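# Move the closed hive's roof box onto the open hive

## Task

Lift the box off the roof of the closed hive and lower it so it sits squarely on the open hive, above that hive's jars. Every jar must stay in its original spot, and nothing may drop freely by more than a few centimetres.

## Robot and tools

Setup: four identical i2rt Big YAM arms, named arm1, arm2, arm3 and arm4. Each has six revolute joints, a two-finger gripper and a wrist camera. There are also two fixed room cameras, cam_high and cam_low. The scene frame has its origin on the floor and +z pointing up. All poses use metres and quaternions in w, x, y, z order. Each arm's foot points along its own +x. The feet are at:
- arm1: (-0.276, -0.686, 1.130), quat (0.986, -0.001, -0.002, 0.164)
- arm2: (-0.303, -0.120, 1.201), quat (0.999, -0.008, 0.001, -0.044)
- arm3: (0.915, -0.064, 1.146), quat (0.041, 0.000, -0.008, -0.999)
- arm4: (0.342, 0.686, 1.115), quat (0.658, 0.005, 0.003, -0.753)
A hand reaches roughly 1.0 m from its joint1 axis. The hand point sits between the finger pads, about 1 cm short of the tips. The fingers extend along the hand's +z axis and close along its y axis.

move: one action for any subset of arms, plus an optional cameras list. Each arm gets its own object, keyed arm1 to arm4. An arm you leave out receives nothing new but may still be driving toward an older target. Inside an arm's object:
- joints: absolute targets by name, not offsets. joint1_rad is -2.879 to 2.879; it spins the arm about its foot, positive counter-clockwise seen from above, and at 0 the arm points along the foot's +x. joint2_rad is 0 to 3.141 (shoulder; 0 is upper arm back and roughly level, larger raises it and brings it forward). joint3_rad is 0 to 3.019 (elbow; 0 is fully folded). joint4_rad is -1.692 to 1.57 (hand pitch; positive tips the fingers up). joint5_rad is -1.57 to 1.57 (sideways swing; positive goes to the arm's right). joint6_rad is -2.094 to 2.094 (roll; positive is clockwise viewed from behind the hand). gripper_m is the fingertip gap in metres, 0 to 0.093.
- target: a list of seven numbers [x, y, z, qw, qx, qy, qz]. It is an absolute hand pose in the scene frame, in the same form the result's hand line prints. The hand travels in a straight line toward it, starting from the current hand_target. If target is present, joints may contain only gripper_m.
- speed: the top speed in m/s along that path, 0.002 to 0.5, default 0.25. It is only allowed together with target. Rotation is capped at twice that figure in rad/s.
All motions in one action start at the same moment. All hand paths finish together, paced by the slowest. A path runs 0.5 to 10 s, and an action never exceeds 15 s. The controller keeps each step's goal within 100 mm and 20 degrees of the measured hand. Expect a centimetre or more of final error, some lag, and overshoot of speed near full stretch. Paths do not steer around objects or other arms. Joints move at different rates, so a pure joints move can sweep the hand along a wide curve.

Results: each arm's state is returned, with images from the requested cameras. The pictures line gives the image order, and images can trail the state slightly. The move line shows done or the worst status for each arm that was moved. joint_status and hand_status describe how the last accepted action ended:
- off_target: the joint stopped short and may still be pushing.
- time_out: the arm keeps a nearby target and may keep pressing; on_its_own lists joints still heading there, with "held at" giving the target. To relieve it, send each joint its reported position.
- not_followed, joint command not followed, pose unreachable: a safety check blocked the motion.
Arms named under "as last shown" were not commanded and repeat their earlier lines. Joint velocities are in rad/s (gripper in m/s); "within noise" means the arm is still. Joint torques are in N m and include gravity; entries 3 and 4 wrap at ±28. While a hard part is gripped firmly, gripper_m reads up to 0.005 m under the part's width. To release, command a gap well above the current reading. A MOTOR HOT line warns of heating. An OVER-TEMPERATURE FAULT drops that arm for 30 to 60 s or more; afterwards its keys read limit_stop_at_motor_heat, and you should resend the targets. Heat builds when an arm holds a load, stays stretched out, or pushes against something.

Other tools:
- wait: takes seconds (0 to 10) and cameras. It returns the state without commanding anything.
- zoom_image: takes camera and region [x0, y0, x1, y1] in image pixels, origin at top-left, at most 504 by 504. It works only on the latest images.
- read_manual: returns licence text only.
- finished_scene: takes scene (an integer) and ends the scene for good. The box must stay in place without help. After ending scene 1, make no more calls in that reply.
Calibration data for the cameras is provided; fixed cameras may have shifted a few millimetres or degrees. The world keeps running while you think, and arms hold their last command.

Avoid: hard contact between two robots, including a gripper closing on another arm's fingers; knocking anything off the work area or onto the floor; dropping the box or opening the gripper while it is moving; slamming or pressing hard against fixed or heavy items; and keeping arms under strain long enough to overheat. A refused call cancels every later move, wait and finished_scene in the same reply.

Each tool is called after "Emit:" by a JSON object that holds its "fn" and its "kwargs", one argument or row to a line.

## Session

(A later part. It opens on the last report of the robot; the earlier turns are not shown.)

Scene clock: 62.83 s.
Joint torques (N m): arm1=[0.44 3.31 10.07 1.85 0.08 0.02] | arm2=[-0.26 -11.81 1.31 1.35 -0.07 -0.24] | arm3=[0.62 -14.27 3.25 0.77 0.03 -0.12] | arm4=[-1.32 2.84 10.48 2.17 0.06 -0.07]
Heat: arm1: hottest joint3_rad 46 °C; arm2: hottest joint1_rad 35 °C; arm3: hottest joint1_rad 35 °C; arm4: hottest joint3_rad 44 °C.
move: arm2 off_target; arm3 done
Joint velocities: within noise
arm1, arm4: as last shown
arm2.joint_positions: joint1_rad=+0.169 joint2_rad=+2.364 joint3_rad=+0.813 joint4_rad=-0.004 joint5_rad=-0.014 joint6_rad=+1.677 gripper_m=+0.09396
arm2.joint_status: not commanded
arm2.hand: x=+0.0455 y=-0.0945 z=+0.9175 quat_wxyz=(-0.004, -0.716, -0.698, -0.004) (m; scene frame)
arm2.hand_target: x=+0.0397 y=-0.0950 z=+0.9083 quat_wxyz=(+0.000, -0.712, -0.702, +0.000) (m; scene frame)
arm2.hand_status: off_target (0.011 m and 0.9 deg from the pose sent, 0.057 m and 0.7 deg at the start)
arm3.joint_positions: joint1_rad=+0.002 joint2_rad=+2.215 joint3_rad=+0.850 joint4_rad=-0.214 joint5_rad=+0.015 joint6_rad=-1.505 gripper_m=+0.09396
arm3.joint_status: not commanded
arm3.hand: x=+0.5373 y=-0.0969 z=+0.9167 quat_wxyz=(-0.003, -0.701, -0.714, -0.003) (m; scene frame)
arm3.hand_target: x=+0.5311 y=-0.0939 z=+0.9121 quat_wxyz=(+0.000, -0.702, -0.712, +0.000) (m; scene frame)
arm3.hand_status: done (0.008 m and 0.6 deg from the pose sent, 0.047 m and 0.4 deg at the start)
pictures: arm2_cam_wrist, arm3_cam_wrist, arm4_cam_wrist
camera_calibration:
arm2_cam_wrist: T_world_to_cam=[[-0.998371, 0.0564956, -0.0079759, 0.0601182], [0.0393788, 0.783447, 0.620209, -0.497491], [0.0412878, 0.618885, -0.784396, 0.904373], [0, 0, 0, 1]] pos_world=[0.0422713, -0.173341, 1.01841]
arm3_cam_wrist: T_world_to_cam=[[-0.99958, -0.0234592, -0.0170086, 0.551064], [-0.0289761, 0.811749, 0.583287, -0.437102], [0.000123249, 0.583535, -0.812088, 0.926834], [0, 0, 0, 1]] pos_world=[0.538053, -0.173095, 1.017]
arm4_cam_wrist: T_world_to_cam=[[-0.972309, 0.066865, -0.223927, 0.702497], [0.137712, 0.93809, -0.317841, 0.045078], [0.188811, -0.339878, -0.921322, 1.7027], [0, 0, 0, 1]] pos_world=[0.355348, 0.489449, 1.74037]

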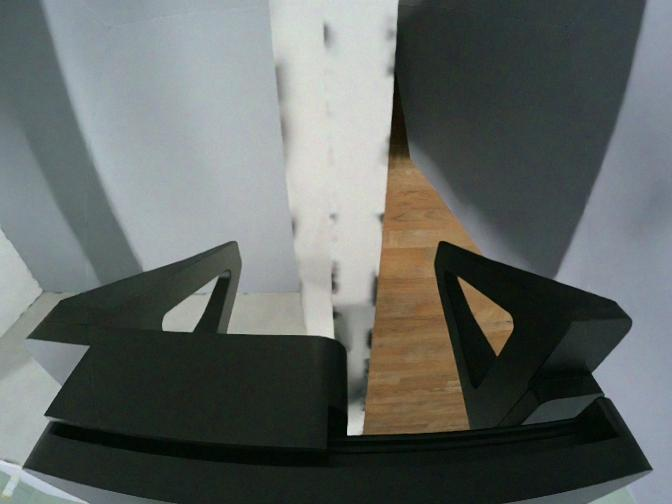

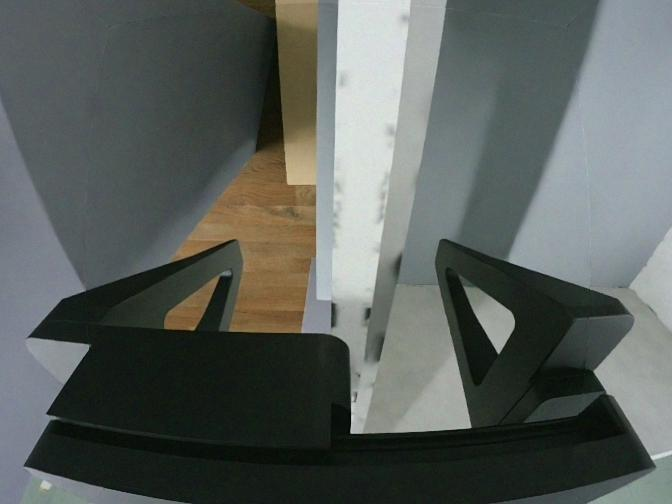

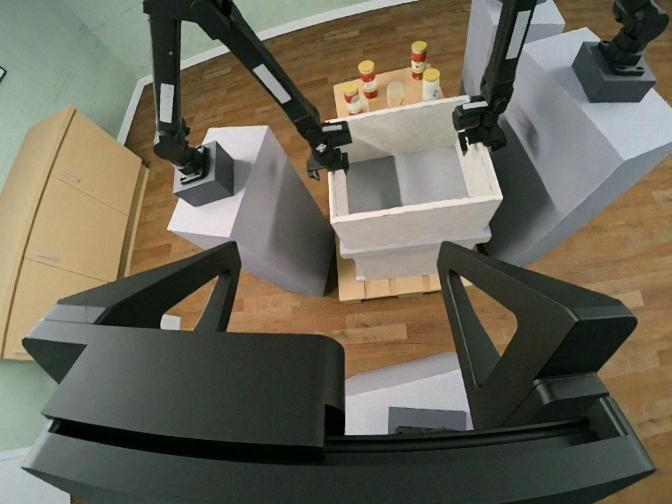

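Emit:
{"fn": "move", "kwargs": {
  "arm2": {"target":[0.032,-0.095,0.906,0,0.712,0.702,0],"speed":0.04},
  "arm3": {"target":[0.524,-0.094,0.910,0,0.702,0.712,0],"speed":0.04},
  "cameras": ["arm2_cam_wrist","arm3_cam_wrist"]
}}

Scene clock: 66.67 s.
Joint torques (N m): arm1=[0.5 3.37 10.07 1.83 0.09 0.02] | arm2=[-0.03 -11.69 0.42 1.22 -0.07 -0.22] | arm3=[0.44 -14.33 3.58 0.34 0.02 -0.13] | arm4=[-0.91 3.02 10.37 2.11 0.1 -0.04]
Heat: arm1: hottest joint3_rad 46 °C; arm2: hottest joint1_rad 35 °C; arm3: hottest joint1_rad 35 °C; arm4: hottest joint3_rad 44 °C.
move: arm2 off_target; arm3 done
Joint velocities: within noise
arm1, arm4: as last shown
arm2.joint_positions: joint1_rad=+0.169 joint2_rad=+2.369 joint3_rad=+0.804 joint4_rad=+0.019 joint5_rad=-0.014 joint6_rad=+1.677 gripper_m=+0.09396
arm2.joint_status: not commanded
arm2.hand: x=+0.0434 y=-0.0947 z=+0.9159 quat_wxyz=(-0.007, -0.716, -0.698, -0.007) (m; scene frame)
arm2.hand_target: x=+0.0318 y=-0.0950 z=+0.9066 quat_wxyz=(+0.000, -0.712, -0.702, +0.000) (m; scene frame)
arm2.hand_status: off_target (0.015 m and 1.3 deg from the pose sent, 0.018 m and 0.9 deg at the start)
arm3.joint_positions: joint1_rad=+0.002 joint2_rad=+2.223 joint3_rad=+0.871 joint4_rad=-0.214 joint5_rad=+0.015 joint6_rad=-1.505 gripper_m=+0.09396
arm3.joint_status: not commanded
arm3.hand: x=+0.5272 y=-0.0978 z=+0.9154 quat_wxyz=(+0.001, -0.701, -0.714, +0.002) (m; scene frame)
arm3.hand_target: x=+0.5243 y=-0.0939 z=+0.9100 quat_wxyz=(+0.000, -0.702, -0.712, +0.000) (m; scene frame)
arm3.hand_status: done (0.007 m and 0.4 deg from the pose sent, 0.015 m and 0.6 deg at the start)
pictures: arm2_cam_wrist, arm3_cam_wrist
camera_calibration:
arm2_cam_wrist: T_world_to_cam=[[-0.998264, 0.0563831, -0.0169992, 0.0663585], [0.0336496, 0.783021, 0.621084, -0.4969], [0.0483293, 0.619434, -0.78356, 0.90225], [0, 0, 0, 1]] pos_world=[0.0393587, -0.173542, 1.01671]
arm3_cam_wrist: T_world_to_cam=[[-0.999721, -0.0232705, -0.00412923, 0.529264], [-0.0213166, 0.812376, 0.582744, -0.439458], [-0.0102062, 0.582669, -0.812646, 0.932289], [0, 0, 0, 1]] pos_world=[0.529263, -0.173895, 1.0159]

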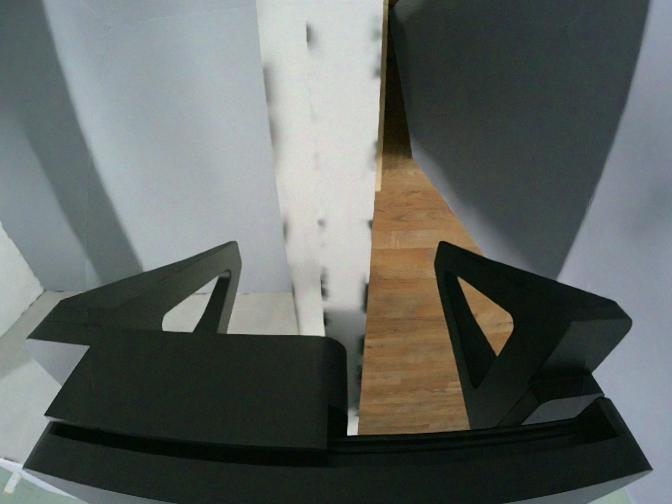

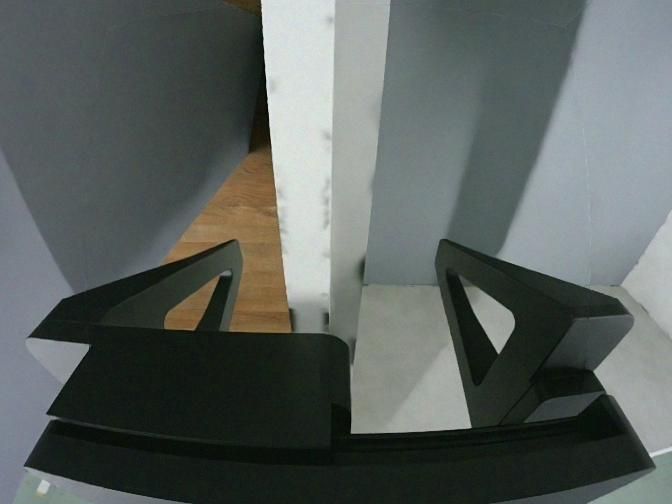

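Emit:
{"fn": "move", "kwargs": {
  "arm3": {"target":[0.529,-0.094,0.909,0,0.702,0.712,0],"speed":0.04},
  "arm2": {"target":[0.034,-0.095,0.905,0,0.712,0.702,0],"speed":0.04,"joints":{"gripper_m":0.05}},
  "cameras": ["arm2_cam_wrist","arm3_cam_wrist"]
}}

Scene clock: 71.03 s.
Joint torques (N m): arm1=[0.5 3.37 10.06 1.83 0.08 0.02] | arm2=[-0.15 -11.69 0.92 1.1 -0.06 -0.21] | arm3=[0.56 -14.39 2.33 0.84 0.02 -0.12] | arm4=[-1.2 3.49 10.5 2.29 0.07 -0.06]
Heat: arm1: hottest joint3_rad 46 °C; arm2: hottest joint1_rad 35 °C; arm3: hottest joint1_rad 35 °C; arm4: hottest joint3_rad 44 °C.
move: arm2 off_target; arm3 done
Joint velocities: within noise
arm1, arm4: as last shown
arm2.joint_positions: joint1_rad=+0.169 joint2_rad=+2.372 joint3_rad=+0.804 joint4_rad=+0.020 joint5_rad=-0.014 joint6_rad=+1.677 gripper_m=+0.05007
arm2.joint_status: all done
arm2.hand: x=+0.0426 y=-0.0948 z=+0.9151 quat_wxyz=(-0.007, -0.716, -0.698, -0.007) (m; scene frame)
arm2.hand_target: x=+0.0338 y=-0.0950 z=+0.9055 quat_wxyz=(+0.000, -0.712, -0.702, +0.000) (m; scene frame)
arm2.hand_status: off_target (0.013 m and 1.2 deg from the pose sent, 0.014 m and 1.3 deg at the start)
arm3.joint_positions: joint1_rad=+0.002 joint2_rad=+2.223 joint3_rad=+0.871 joint4_rad=-0.214 joint5_rad=+0.015 joint6_rad=-1.505 gripper_m=+0.09396
arm3.joint_status: not commanded
arm3.hand: x=+0.5270 y=-0.0978 z=+0.9155 quat_wxyz=(+0.001, -0.701, -0.714, +0.002) (m; scene frame)
arm3.hand_target: x=+0.5293 y=-0.0940 z=+0.9091 quat_wxyz=(+0.000, -0.702, -0.712, +0.000) (m; scene frame)
arm3.hand_status: done (0.008 m and 0.4 deg from the pose sent, 0.008 m and 0.4 deg at the start)
pictures: arm2_cam_wrist, arm3_cam_wrist
camera_calibration:
arm2_cam_wrist: T_world_to_cam=[[-0.998287, 0.0564105, -0.0155089, 0.0641455], [0.0346036, 0.78309, 0.620944, -0.496185], [0.0471726, 0.619344, -0.783701, 0.901892], [0, 0, 0, 1]] pos_world=[0.0386608, -0.173642, 1.01591]
arm3_cam_wrist: T_world_to_cam=[[-0.999724, -0.0232018, -0.00370949, 0.528651], [-0.0210162, 0.81238, 0.58275, -0.439627], [-0.0105073, 0.582667, -0.812643, 0.932444], [0, 0, 0, 1]] pos_world=[0.529064, -0.173895, 1.0159]

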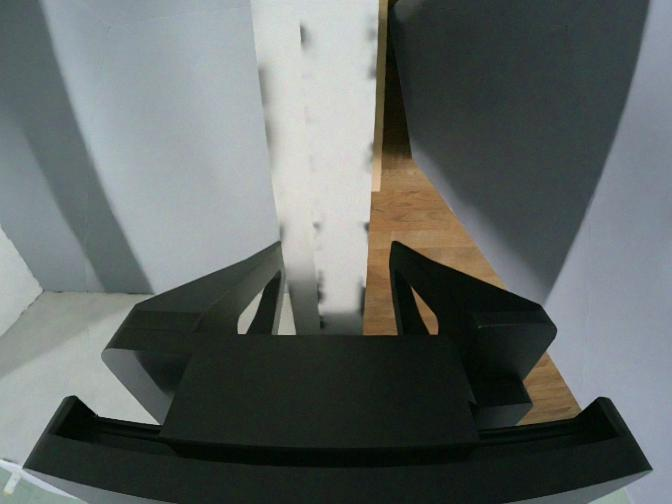

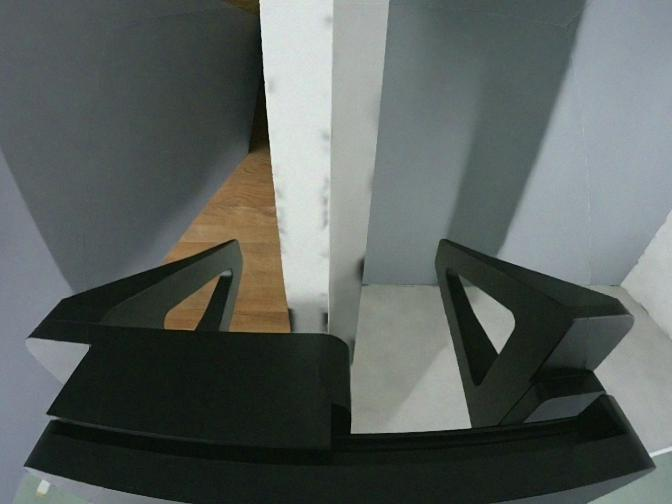

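Emit:
{"fn": "move", "kwargs": {
  "arm3": {"target":[0.534,-0.094,0.907,0,0.702,0.712,0],"speed":0.04,"joints":{"gripper_m":0.05}},
  "arm2": {"joints":{"gripper_m":0.035}},
  "cameras": ["arm2_cam_wrist","arm3_cam_wrist"]
}}

Scene clock: 74.93 s.
Joint torques (N m): arm1=[0.44 3.31 10.07 1.81 0.09 0.01] | arm2=[-0.32 -11.63 0.99 1.11 -0.06 -0.21] | arm3=[0.62 -14.33 1.87 0.85 0.02 -0.11] | arm4=[-1.26 3.37 10.56 2.17 0.07 0]
Heat: arm1: hottest joint3_rad 46 °C; arm2: hottest joint1_rad 35 °C; arm3: hottest joint1_rad 35 °C; arm4: hottest joint3_rad 44 °C.
move: arm2 done; arm3 done
Joint velocities: within noise
arm1.joint_positions: joint1_rad=-0.101 joint2_rad=+0.597 joint3_rad=+1.316 joint4_rad=-1.146 joint5_rad=+0.204 joint6_rad=-0.336 gripper_m=+0.09396
arm1.joint_status: not commanded
arm1.hand: x=-0.0198 y=-0.6619 z=+1.6805 quat_wxyz=(-0.534, +0.180, -0.818, +0.115) (m; scene frame)
arm1.hand_target: x=-0.0229 y=-0.6626 z=+1.6934 quat_wxyz=(-0.546, +0.177, -0.811, +0.115) (m; scene frame)
arm1.hand_status: not commanded
arm2.joint_positions: joint1_rad=+0.169 joint2_rad=+2.372 joint3_rad=+0.804 joint4_rad=+0.020 joint5_rad=-0.014 joint6_rad=+1.677 gripper_m=+0.03507
arm2.joint_status: all done
arm2.hand: x=+0.0426 y=-0.0948 z=+0.9151 quat_wxyz=(-0.007, -0.716, -0.698, -0.007) (m; scene frame)
arm2.hand_target: x=+0.0338 y=-0.0950 z=+0.9055 quat_wxyz=(+0.000, -0.712, -0.702, +0.000) (m; scene frame)
arm2.hand_status: not commanded
arm3.joint_positions: joint1_rad=+0.002 joint2_rad=+2.226 joint3_rad=+0.863 joint4_rad=-0.197 joint5_rad=+0.015 joint6_rad=-1.505 gripper_m=+0.05011
arm3.joint_status: all done
arm3.hand: x=+0.5292 y=-0.0976 z=+0.9137 quat_wxyz=(+0.003, -0.701, -0.714, +0.004) (m; scene frame)
arm3.hand_target: x=+0.5341 y=-0.0940 z=+0.9072 quat_wxyz=(+0.000, -0.702, -0.712, +0.000) (m; scene frame)
arm3.hand_status: done (0.009 m and 0.6 deg from the pose sent, 0.012 m and 0.4 deg at the start)
arm4.joint_positions: joint1_rad=+0.455 joint2_rad=+0.590 joint3_rad=+1.318 joint4_rad=-1.342 joint5_rad=+0.195 joint6_rad=+0.414 gripper_m=+0.09396
arm4.joint_status: not commanded
arm4.hand: x=+0.3805 y=+0.4520 z=+1.6238 quat_wxyz=(-0.381, -0.686, -0.563, +0.261) (m; scene frame)
arm4.hand_target: x=+0.3798 y=+0.4540 z=+1.6349 quat_wxyz=(-0.392, -0.682, -0.558, +0.265) (m; scene frame)
arm4.hand_status: not commanded
pictures: arm2_cam_wrist, arm3_cam_wrist
camera_calibration:
arm2_cam_wrist: T_world_to_cam=[[-0.998287, 0.0564105, -0.0155089, 0.0641455], [0.0346036, 0.78309, 0.620944, -0.496185], [0.0471726, 0.619344, -0.783701, 0.901892], [0, 0, 0, 1]] pos_world=[0.0386608, -0.173642, 1.01591]
arm3_cam_wrist: T_world_to_cam=[[-0.99973, -0.0231945, 0.00123865, 0.526339], [-0.0181315, 0.812612, 0.582522, -0.439946], [-0.0145178, 0.582343, -0.812814, 0.933141], [0, 0, 0, 1]] pos_world=[0.531768, -0.173694, 1.0141]

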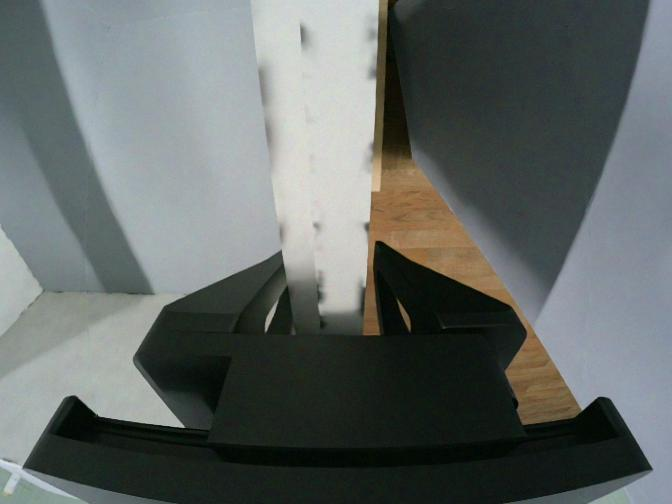

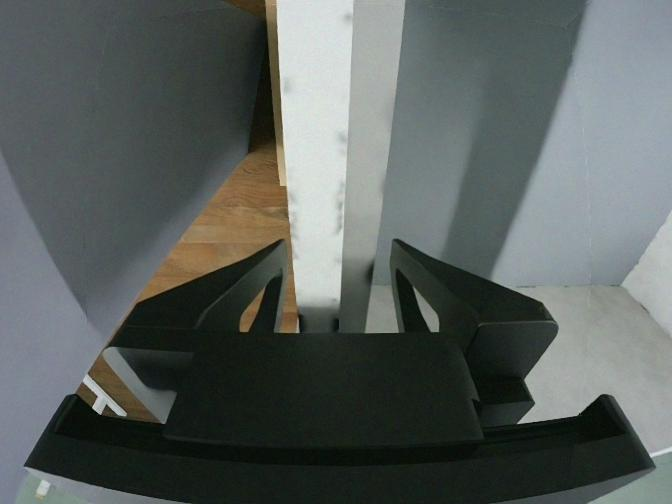

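Emit:
{"fn": "move", "kwargs": {
  "arm3": {"joints":{"gripper_m":0.03}},
  "arm2": {"joints":{"gripper_m":0.027}},
  "cameras": []
}}

Emit:
{"fn": "move", "kwargs": {
  "arm3": {"joints":{"gripper_m":0.021}},
  "arm2": {"joints":{"gripper_m":0.021}},
  "cameras": ["arm2_cam_wrist","arm3_cam_wrist"]
}}

Emit:
{"fn": "move", "kwargs": {
  "arm3": {"joints":{"gripper_m":0.008}},
  "arm2": {"joints":{"gripper_m":0.008}}
}}

Scene clock: 77.87 s.
Joint torques (N m): arm1=[0.5 3.31 10.09 1.84 0.08 0.01] | arm2=[-0.15 -11.81 0.95 1.14 -0.09 -0.21] | arm3=[0.62 -14.33 1.88 0.79 0.02 -0.11] | arm4=[-1.14 2.73 10.48 2.13 0.07 -0.02]
Heat: arm1: hottest joint3_rad 46 °C; arm2: hottest joint1_rad 35 °C; arm3: hottest joint1_rad 35 °C; arm4: hottest joint3_rad 45 °C.
move: arm2 done; arm3 done
Joint velocities: within noise
arm1, arm4: as last shown
arm2.joint_positions: joint1_rad=+0.169 joint2_rad=+2.372 joint3_rad=+0.804 joint4_rad=+0.021 joint5_rad=-0.014 joint6_rad=+1.677 gripper_m=+0.02709
arm2.joint_status: all done
arm2.hand: x=+0.0427 y=-0.0948 z=+0.9151 quat_wxyz=(-0.007, -0.716, -0.698, -0.007) (m; scene frame)
arm2.hand_target: x=+0.0338 y=-0.0950 z=+0.9055 quat_wxyz=(+0.000, -0.712, -0.702, +0.000) (m; scene frame)
arm2.hand_status: not commanded
arm3.joint_positions: joint1_rad=+0.002 joint2_rad=+2.226 joint3_rad=+0.863 joint4_rad=-0.197 joint5_rad=+0.015 joint6_rad=-1.505 gripper_m=+0.03018
arm3.joint_status: all done
arm3.hand: x=+0.5292 y=-0.0976 z=+0.9137 quat_wxyz=(+0.003, -0.701, -0.714, +0.004) (m; scene frame)
arm3.hand_target: x=+0.5341 y=-0.0940 z=+0.9072 quat_wxyz=(+0.000, -0.702, -0.712, +0.000) (m; scene frame)
arm3.hand_status: not commanded
pictures: none
No camera images: "cameras" was empty.

Scene clock: 78.37 s.
Joint torques (N m): arm1=[0.56 3.37 10.07 1.84 0.08 0.02] | arm2=[-0.32 -11.75 0.92 1.16 -0.05 -0.22] | arm3=[0.67 -14.33 1.99 0.8 0.02 -0.09] | arm4=[-1.55 3.49 10.43 2.18 0.11 -0.05]
Heat: arm1: hottest joint3_rad 47 °C; arm2: hottest joint1_rad 35 °C; arm3: hottest joint1_rad 35 °C; arm4: hottest joint3_rad 45 °C.
move: arm2 done; arm3 done
Joint velocities: within noise
arm1, arm4: as last shown
arm2.joint_positions: joint1_rad=+0.169 joint2_rad=+2.372 joint3_rad=+0.805 joint4_rad=+0.021 joint5_rad=-0.014 joint6_rad=+1.677 gripper_m=+0.02112
arm2.joint_status: all done
arm2.hand: x=+0.0434 y=-0.0947 z=+0.9151 quat_wxyz=(-0.007, -0.716, -0.698, -0.007) (m; scene frame)
arm2.hand_target: x=+0.0337 y=-0.0950 z=+0.9055 quat_wxyz=(+0.000, -0.712, -0.702, +0.000) (m; scene frame)
arm2.hand_status: not commanded
arm3.joint_positions: joint1_rad=+0.002 joint2_rad=+2.227 joint3_rad=+0.861 joint4_rad=-0.197 joint5_rad=+0.015 joint6_rad=-1.504 gripper_m=+0.02136
arm3.joint_status: all done
arm3.hand: x=+0.5304 y=-0.0975 z=+0.9133 quat_wxyz=(+0.002, -0.701, -0.713, +0.003) (m; scene frame)
arm3.hand_target: x=+0.5341 y=-0.0940 z=+0.9072 quat_wxyz=(+0.000, -0.702, -0.712, +0.000) (m; scene frame)
arm3.hand_status: not commanded
pictures: arm2_cam_wrist, arm3_cam_wrist
camera_calibration:
arm2_cam_wrist: T_world_to_cam=[[-0.998264, 0.0563831, -0.0169992, 0.0662508], [0.0336496, 0.783021, 0.621084, -0.496321], [0.0483293, 0.619434, -0.78356, 0.901689], [0, 0, 0, 1]] pos_world=[0.0392587, -0.173642, 1.01591]
arm3_cam_wrist: T_world_to_cam=[[-0.999756, -0.0220561, -0.00102494, 0.529746], [-0.0185233, 0.812549, 0.582599, -0.439658], [-0.0120171, 0.582476, -0.812759, 0.931407], [0, 0, 0, 1]] pos_world=[0.532666, -0.173595, 1.0137]

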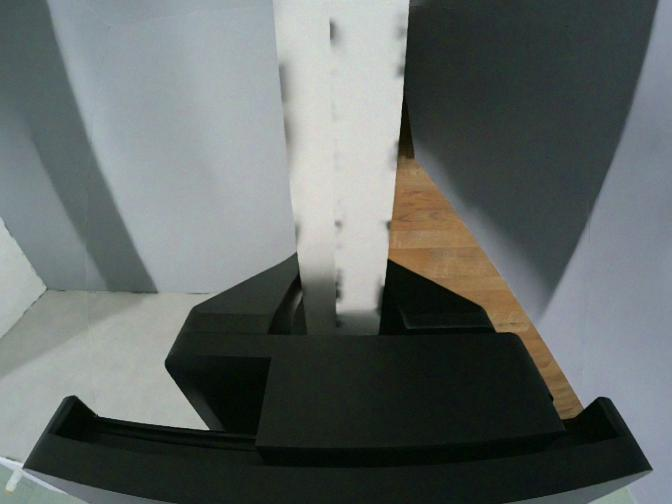

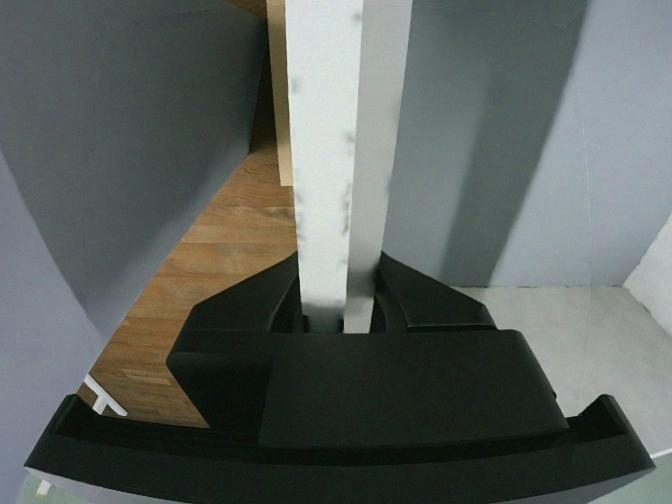

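Scene clock: 78.80 s.
Joint torques (N m): arm1=[0.44 3.37 10.1 1.83 0.08 0.02] | arm2=[-0.21 -11.87 0.99 1.17 -0.07 -0.14] | arm3=[0.67 -14.39 2 0.8 0.02 -0.25] | arm4=[-1.03 2.78 10.45 2.24 0.05 -0.02]
Heat: arm1: hottest joint3_rad 47 °C; arm2: hottest joint1_rad 35 °C; arm3: hottest joint1_rad 35 °C; arm4: hottest joint3_rad 45 °C.
move: arm2 off_target; arm3 off_target
Joint velocities: within noise
arm1, arm4: as last shown
arm2.joint_positions: joint1_rad=+0.169 joint2_rad=+2.372 joint3_rad=+0.805 joint4_rad=+0.021 joint5_rad=-0.014 joint6_rad=+1.669 gripper_m=+0.01949
arm2.joint_status: gripper_m off_target (ended at +0.01951, target +0.00800)
arm2.hand: x=+0.0434 y=-0.0947 z=+0.9151 quat_wxyz=(-0.007, -0.713, -0.701, -0.007) (m; scene frame)
arm2.hand_target: x=+0.0337 y=-0.0950 z=+0.9055 quat_wxyz=(+0.000, -0.712, -0.702, +0.000) (m; scene frame)
arm2.hand_status: not commanded
arm3.joint_positions: joint1_rad=+0.002 joint2_rad=+2.227 joint3_rad=+0.861 joint4_rad=-0.197 joint5_rad=+0.015 joint6_rad=-1.492 gripper_m=+0.01990
arm3.joint_status: gripper_m off_target (ended at +0.01992, target +0.00800)
arm3.hand: x=+0.5304 y=-0.0975 z=+0.9133 quat_wxyz=(+0.002, -0.705, -0.709, +0.003) (m; scene frame)
arm3.hand_target: x=+0.5342 y=-0.0941 z=+0.9072 quat_wxyz=(+0.000, -0.702, -0.712, +0.000) (m; scene frame)
arm3.hand_status: not commanded
pictures: arm1_cam_wrist, arm2_cam_wrist, arm3_cam_wrist, arm4_cam_wrist, cam_high, cam_low
camera_calibration:
arm1_cam_wrist: T_world_to_cam=[[0.168163, -0.906994, 0.386113, -1.24656], [-0.844429, -0.334629, -0.418285, 0.464963], [0.508587, -0.255705, -0.822165, 1.34527], [0, 0, 0, 1]] pos_world=[-0.0819312, -0.63104, 1.78183]
arm2_cam_wrist: T_world_to_cam=[[-0.998702, 0.0480093, -0.0169993, 0.0655345], [0.0270889, 0.78338, 0.620953, -0.495887], [0.0431285, 0.619686, -0.783664, 0.902013], [0, 0, 0, 1]] pos_world=[0.0399801, -0.173644, 1.01591]
arm3_cam_wrist: T_world_to_cam=[[-0.999947, -0.0102341, -0.000995758, 0.530968], [-0.00889827, 0.81275, 0.582545, -0.444702], [-0.00515249, 0.582523, -0.812798, 0.927795], [0, 0, 0, 1]] pos_world=[0.531763, -0.173596, 1.0137]
arm4_cam_wrist: T_world_to_cam=[[-0.972309, 0.066865, -0.223927, 0.702497], [0.137712, 0.93809, -0.317841, 0.045078], [0.188811, -0.339878, -0.921322, 1.7027], [0, 0, 0, 1]] pos_world=[0.355348, 0.489449, 1.74037]

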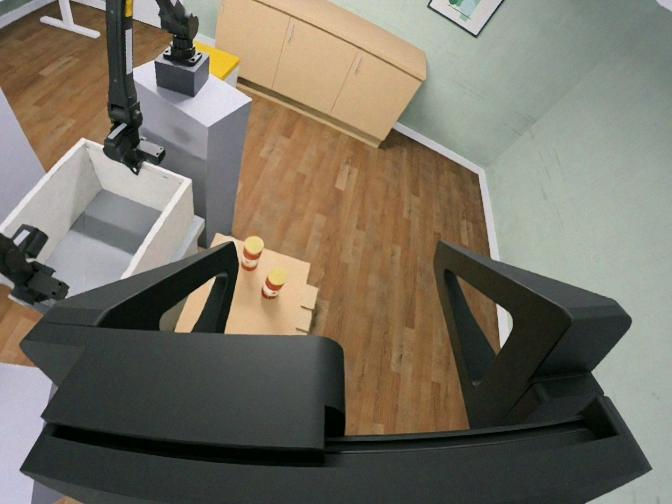

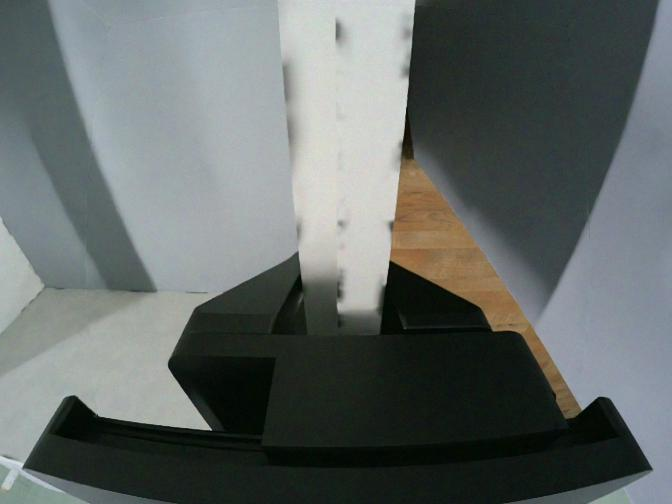

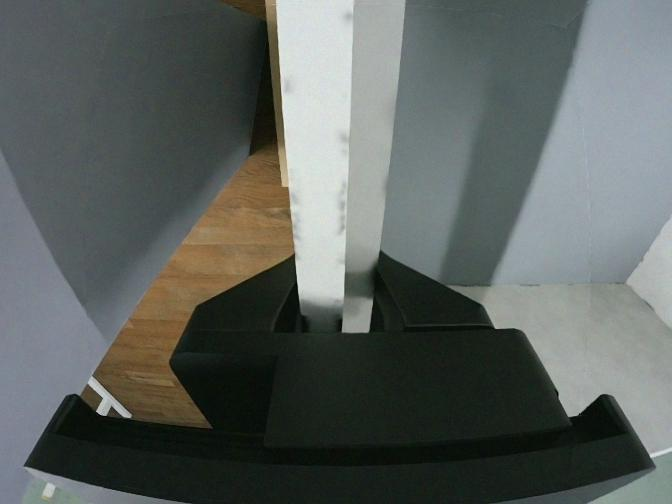

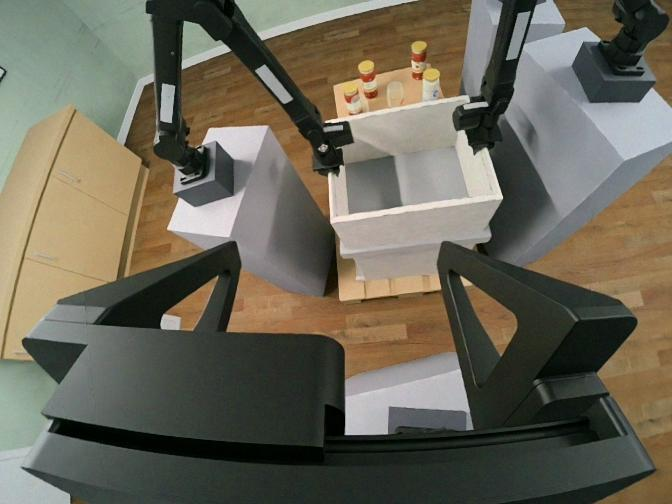

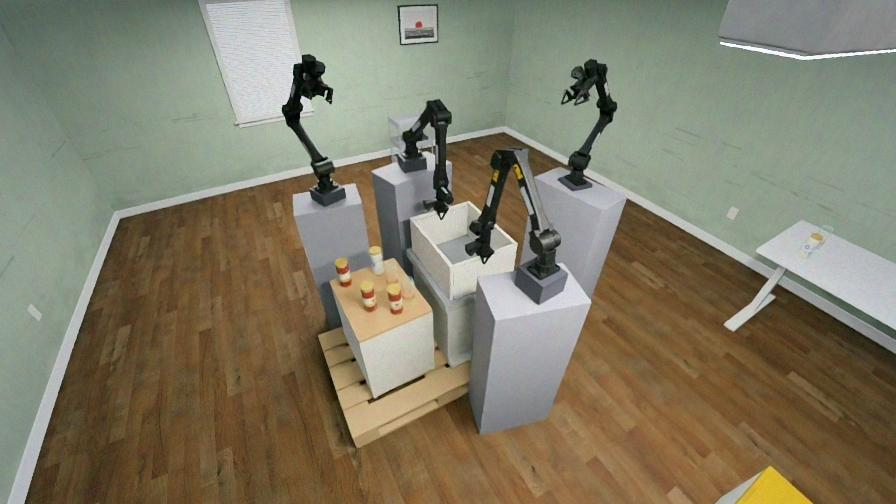

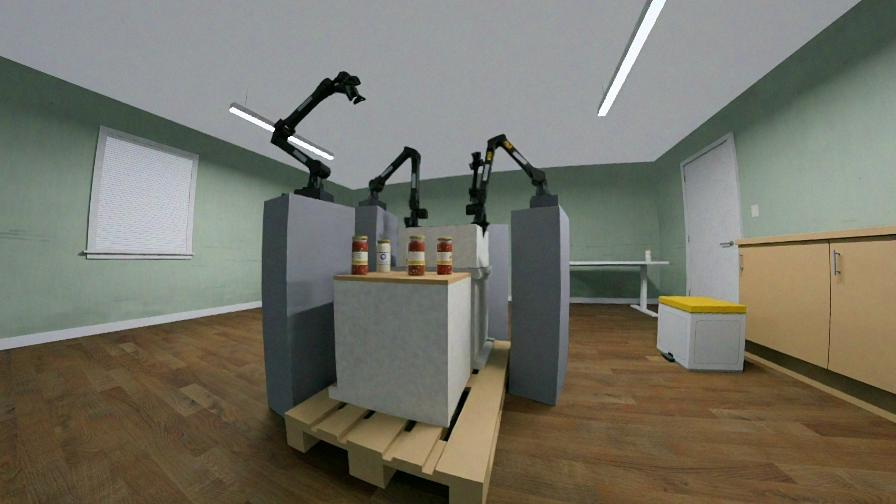

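Emit:
{"fn": "move", "kwargs": {
  "arm1": {"joints":{"joint1_rad":0.3,"joint2_rad":0.45,"joint4_rad":-1.55}},
  "cameras": ["arm1_cam_wrist","cam_high"]
}}

Emit:
{"fn": "zoom_image", "kwargs": {
  "camera": "cam_high",
  "region": [320, 190, 450, 320]
}}

Scene clock: 86.63 s.
Joint torques (N m): arm1=[1.49 7.06 8.95 1.1 0.1 0.01] | arm2=[-0.44 -11.87 0.92 1.24 -0.06 -0.12] | arm3=[0.67 -14.39 1.99 0.8 0.02 -0.25] | arm4=[-1.32 2.78 10.47 2.17 0.05 -0.05]
Heat: arm1: hottest joint3_rad 47 °C; arm2: hottest joint1_rad 35 °C; arm3: hottest joint1_rad 35 °C; arm4: hottest joint3_rad 45 °C.
move: arm1 done
Joint velocities: within noise
arm1.joint_positions: joint1_rad=+0.286 joint2_rad=+0.441 joint3_rad=+1.316 joint4_rad=-1.540 joint5_rad=+0.203 joint6_rad=-0.336 gripper_m=+0.09396
arm1.joint_status: all done
arm1.hand: x=-0.1383 y=-0.6305 z=+1.6262 quat_wxyz=(-0.445, +0.370, -0.815, +0.031) (m; scene frame)
arm1.hand_target: x=-0.1403 y=-0.6295 z=+1.6332 quat_wxyz=(-0.447, +0.376, -0.811, +0.027) (m; scene frame)
arm1.hand_status: not commanded
arm2, arm3, arm4: as last shown
arm2.joint_positions: joint1_rad=+0.169 joint2_rad=+2.372 joint3_rad=+0.805 joint4_rad=+0.021 joint5_rad=-0.014 joint6_rad=+1.668 gripper_m=+0.01949
arm3.joint_positions: joint1_rad=+0.002 joint2_rad=+2.227 joint3_rad=+0.861 joint4_rad=-0.197 joint5_rad=+0.015 joint6_rad=-1.491 gripper_m=+0.01990
pictures: arm1_cam_wrist, cam_high
camera_calibration:
arm1_cam_wrist: T_world_to_cam=[[0.573092, -0.72289, 0.386, -1.0049], [-0.715638, -0.670969, -0.194069, -0.206141], [0.399285, -0.165017, -0.901854, 1.54057], [0, 0, 0, 1]] pos_world=[-0.18675, -0.610523, 1.73725]

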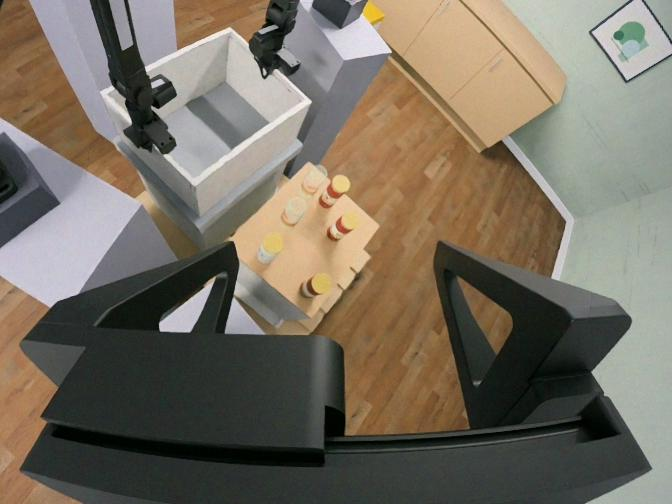

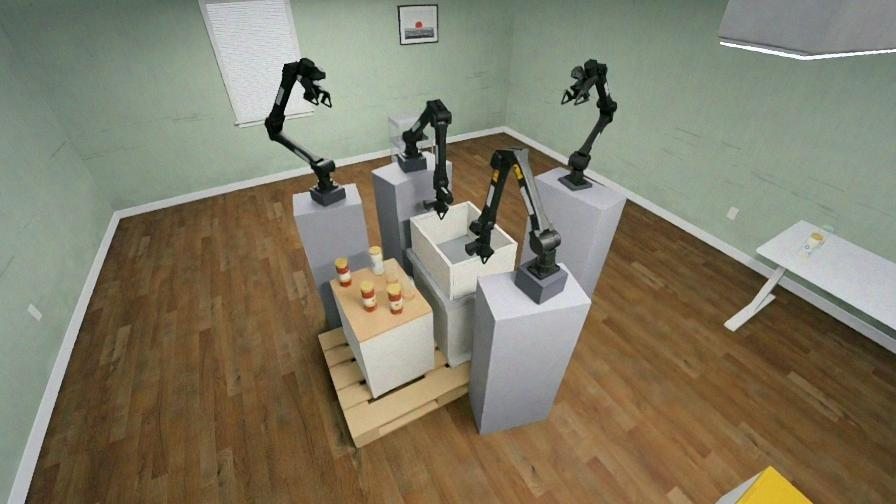

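Scaled by 3.877.

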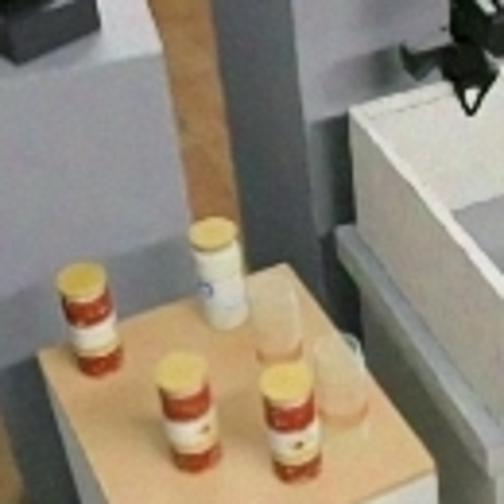

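Emit:
{"fn": "zoom_image", "kwargs": {
  "camera": "arm1_cam_wrist",
  "region": [210, 150, 400, 345]
}}

Emit:
{"fn": "zoom_image", "kwargs": {
  "camera": "arm1_cam_wrist",
  "region": [80, 10, 330, 260]
}}

Emit:
{"fn": "zoom_image", "kwargs": {
  "camera": "cam_high",
  "region": [320, 240, 450, 410]
}}

Scaled by 2.585 from the camera's 672x504 image, which has a finer 960x720 frame.

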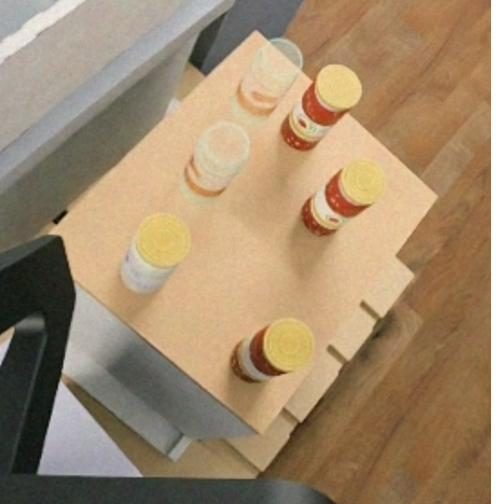

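Scaled by 2.016 from the camera's 672x504 image, which has a finer 960x720 frame.

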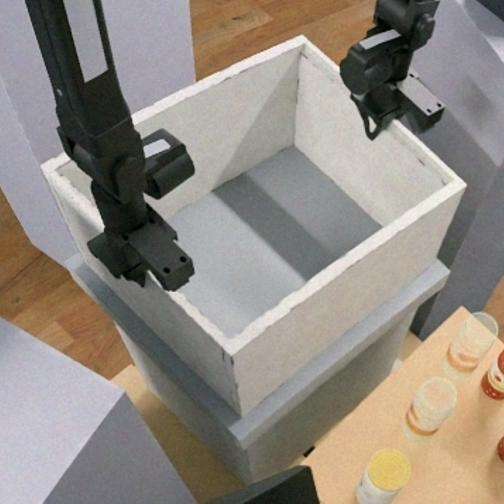

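Scaled by 2.965.

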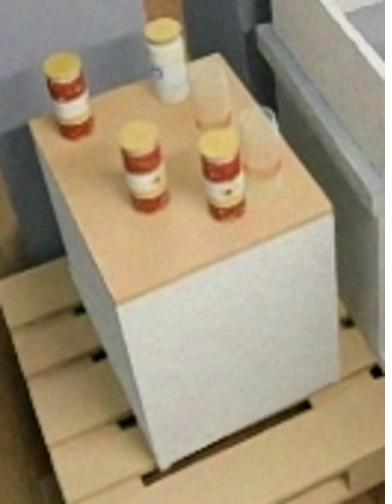

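Emit:
{"fn": "move", "kwargs": {
  "arm2": {"target":[0.040,-0.093,0.945,0,0.712,0.702,0],"speed":0.05},
  "arm3": {"target":[0.532,-0.093,0.945,0,0.702,0.712,0],"speed":0.05},
  "cameras": ["arm1_cam_wrist","cam_low"]
}}

Emit:
{"fn": "move", "kwargs": {
  "arm2": {"target":[0.040,-0.093,0.965,0,0.712,0.702,0],"speed":0.05},
  "arm3": {"target":[0.532,-0.093,0.965,0,0.702,0.712,0],"speed":0.05},
  "cameras": ["arm1_cam_wrist","cam_low","arm4_cam_wrist"]
}}

Scene clock: 101.37 s.
Joint torques (N m): arm1=[1.44 7.12 8.98 1.07 0.11 0.02] | arm2=[-0.03 -20.66 -1.77 -1.18 -0.07 -0.1] | arm3=[0.79 -23.12 0.14 -1.57 0.04 -0.26] | arm4=[-1.38 3.49 10.26 2.29 0.08 -0.04]
Heat: arm1: hottest joint3_rad 47 °C; arm2: hottest joint2_rad 35 °C; arm3: hottest joint1_rad 35 °C; arm4: hottest joint3_rad 46 °C.
move: arm2 off_target; arm3 off_target
Joint velocities: within noise
arm1, arm4: as last shown
arm1.hand_target: x=-0.1403 y=-0.6295 z=+1.6332 quat_wxyz=(-0.447, +0.375, -0.811, +0.027) (m; scene frame)
arm2.joint_positions: joint1_rad=+0.169 joint2_rad=+2.353 joint3_rad=+0.805 joint4_rad=-0.010 joint5_rad=-0.013 joint6_rad=+1.666 gripper_m=+0.01949
arm2.joint_status: not commanded
arm2.hand: x=+0.0434 y=-0.0947 z=+0.9212 quat_wxyz=(-0.004, -0.712, -0.702, -0.002) (m; scene frame)
arm2.hand_target: x=+0.0396 y=-0.0931 z=+0.9427 quat_wxyz=(+0.000, -0.712, -0.702, +0.000) (m; scene frame)
arm2.hand_status: off_target (0.024 m and 0.5 deg from the pose sent, 0.030 m and 1.2 deg at the start)
arm3.joint_positions: joint1_rad=+0.000 joint2_rad=+2.219 joint3_rad=+0.857 joint4_rad=-0.216 joint5_rad=+0.015 joint6_rad=-1.491 gripper_m=+0.01990
arm3.joint_status: not commanded
arm3.hand: x=+0.5346 y=-0.0962 z=+0.9160 quat_wxyz=(-0.003, -0.706, -0.708, -0.002) (m; scene frame)
arm3.hand_target: x=+0.5324 y=-0.0932 z=+0.9423 quat_wxyz=(+0.000, -0.702, -0.712, +0.000) (m; scene frame)
arm3.hand_status: off_target (0.029 m and 0.8 deg from the pose sent, 0.032 m and 0.7 deg at the start)
pictures: arm1_cam_wrist, cam_low
camera_calibration:
arm1_cam_wrist: T_world_to_cam=[[0.573092, -0.72289, 0.386, -1.0049], [-0.715638, -0.670969, -0.194069, -0.206141], [0.399285, -0.165017, -0.901854, 1.54057], [0, 0, 0, 1]] pos_world=[-0.18675, -0.610523, 1.73725]

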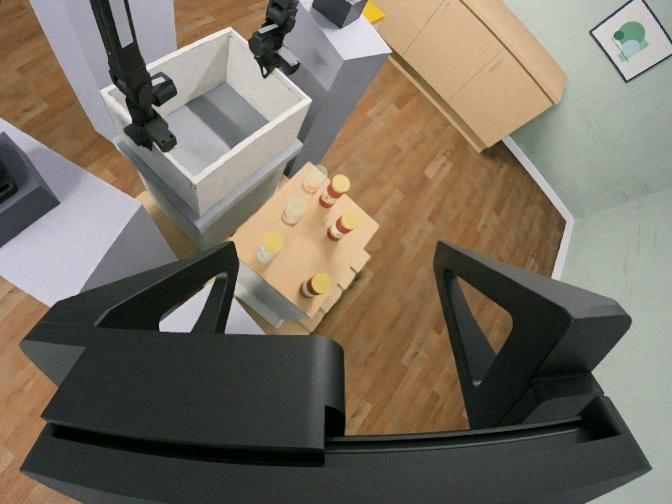

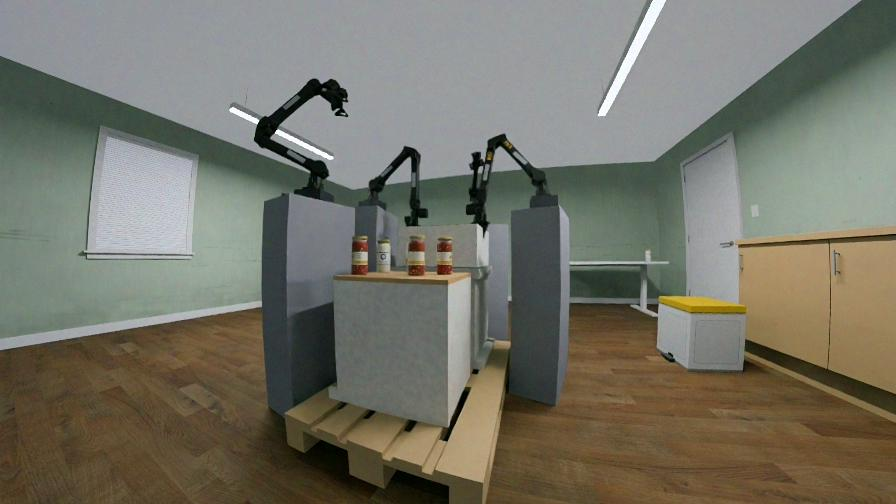

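Scene clock: 102.43 s.
Joint torques (N m): arm1=[1.49 7.12 8.95 1.07 0.11 0.01] | arm2=[-0.09 -20.42 -1.4 -1.24 -0.11 -0.11] | arm3=[0.85 -22.83 0.84 -1.61 0.04 -0.25] | arm4=[-1.08 3.19 10.41 2.17 0.07 -0.05]
Heat: arm1: hottest joint3_rad 47 °C; arm2: hottest joint2_rad 35 °C; arm3: hottest joint1_rad 35 °C; arm4: hottest joint3_rad 46 °C.
move: arm2 off_target; arm3 off_target
Joint velocities: within noise
arm1, arm4: as last shown
arm2.joint_positions: joint1_rad=+0.169 joint2_rad=+2.290 joint3_rad=+0.782 joint4_rad=-0.052 joint5_rad=-0.013 joint6_rad=+1.666 gripper_m=+0.01949
arm2.joint_status: not commanded
arm2.hand: x=+0.0439 y=-0.0945 z=+0.9412 quat_wxyz=(-0.003, -0.712, -0.702, -0.001) (m; scene frame)
arm2.hand_target: x=+0.0396 y=-0.0931 z=+0.9626 quat_wxyz=(+0.000, -0.712, -0.702, +0.000) (m; scene frame)
arm2.hand_status: off_target (0.024 m and 0.4 deg from the pose sent, 0.044 m and 0.5 deg at the start)
arm3.joint_positions: joint1_rad=-0.001 joint2_rad=+2.160 joint3_rad=+0.841 joint4_rad=-0.262 joint5_rad=+0.015 joint6_rad=-1.491 gripper_m=+0.01990
arm3.joint_status: not commanded
arm3.hand: x=+0.5352 y=-0.0956 z=+0.9359 quat_wxyz=(-0.004, -0.706, -0.708, -0.003) (m; scene frame)
arm3.hand_target: x=+0.5323 y=-0.0930 z=+0.9623 quat_wxyz=(+0.000, -0.702, -0.712, +0.000) (m; scene frame)
arm3.hand_status: off_target (0.029 m and 0.9 deg from the pose sent, 0.049 m and 0.8 deg at the start)
pictures: arm1_cam_wrist, arm4_cam_wrist, cam_low
camera_calibration:
arm1_cam_wrist: T_world_to_cam=[[0.573092, -0.72289, 0.386, -1.0049], [-0.715638, -0.670969, -0.194069, -0.206141], [0.399285, -0.165017, -0.901854, 1.54057], [0, 0, 0, 1]] pos_world=[-0.18675, -0.610523, 1.73725]
arm4_cam_wrist: T_world_to_cam=[[-0.972309, 0.066865, -0.223927, 0.702497], [0.137712, 0.93809, -0.317841, 0.045078], [0.188811, -0.339878, -0.921322, 1.7027], [0, 0, 0, 1]] pos_world=[0.355348, 0.489449, 1.74037]

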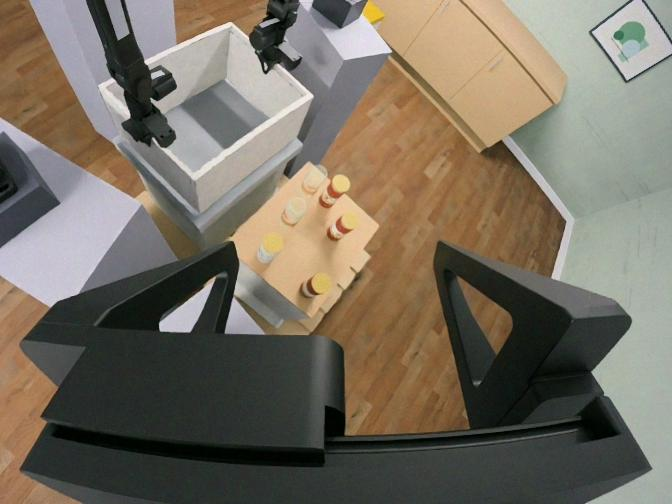

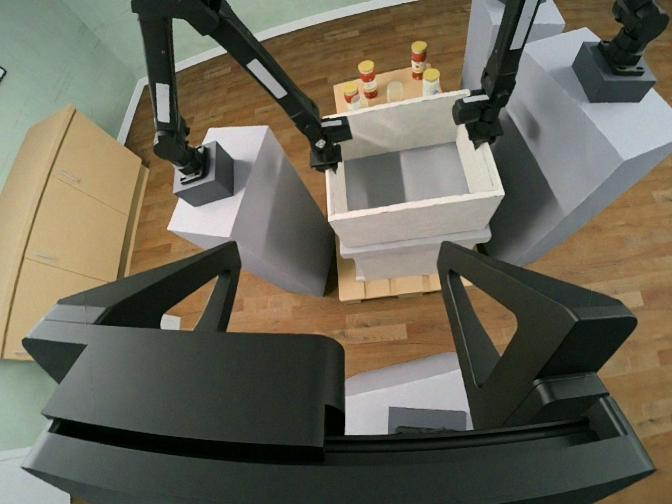

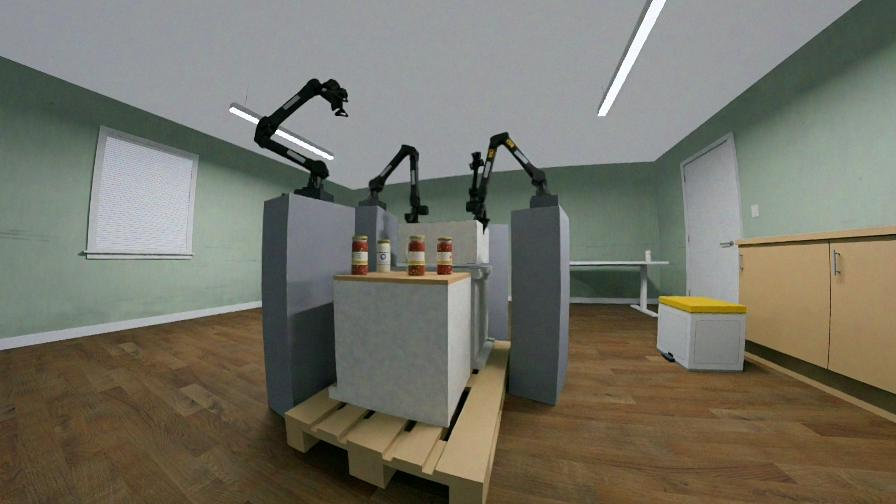

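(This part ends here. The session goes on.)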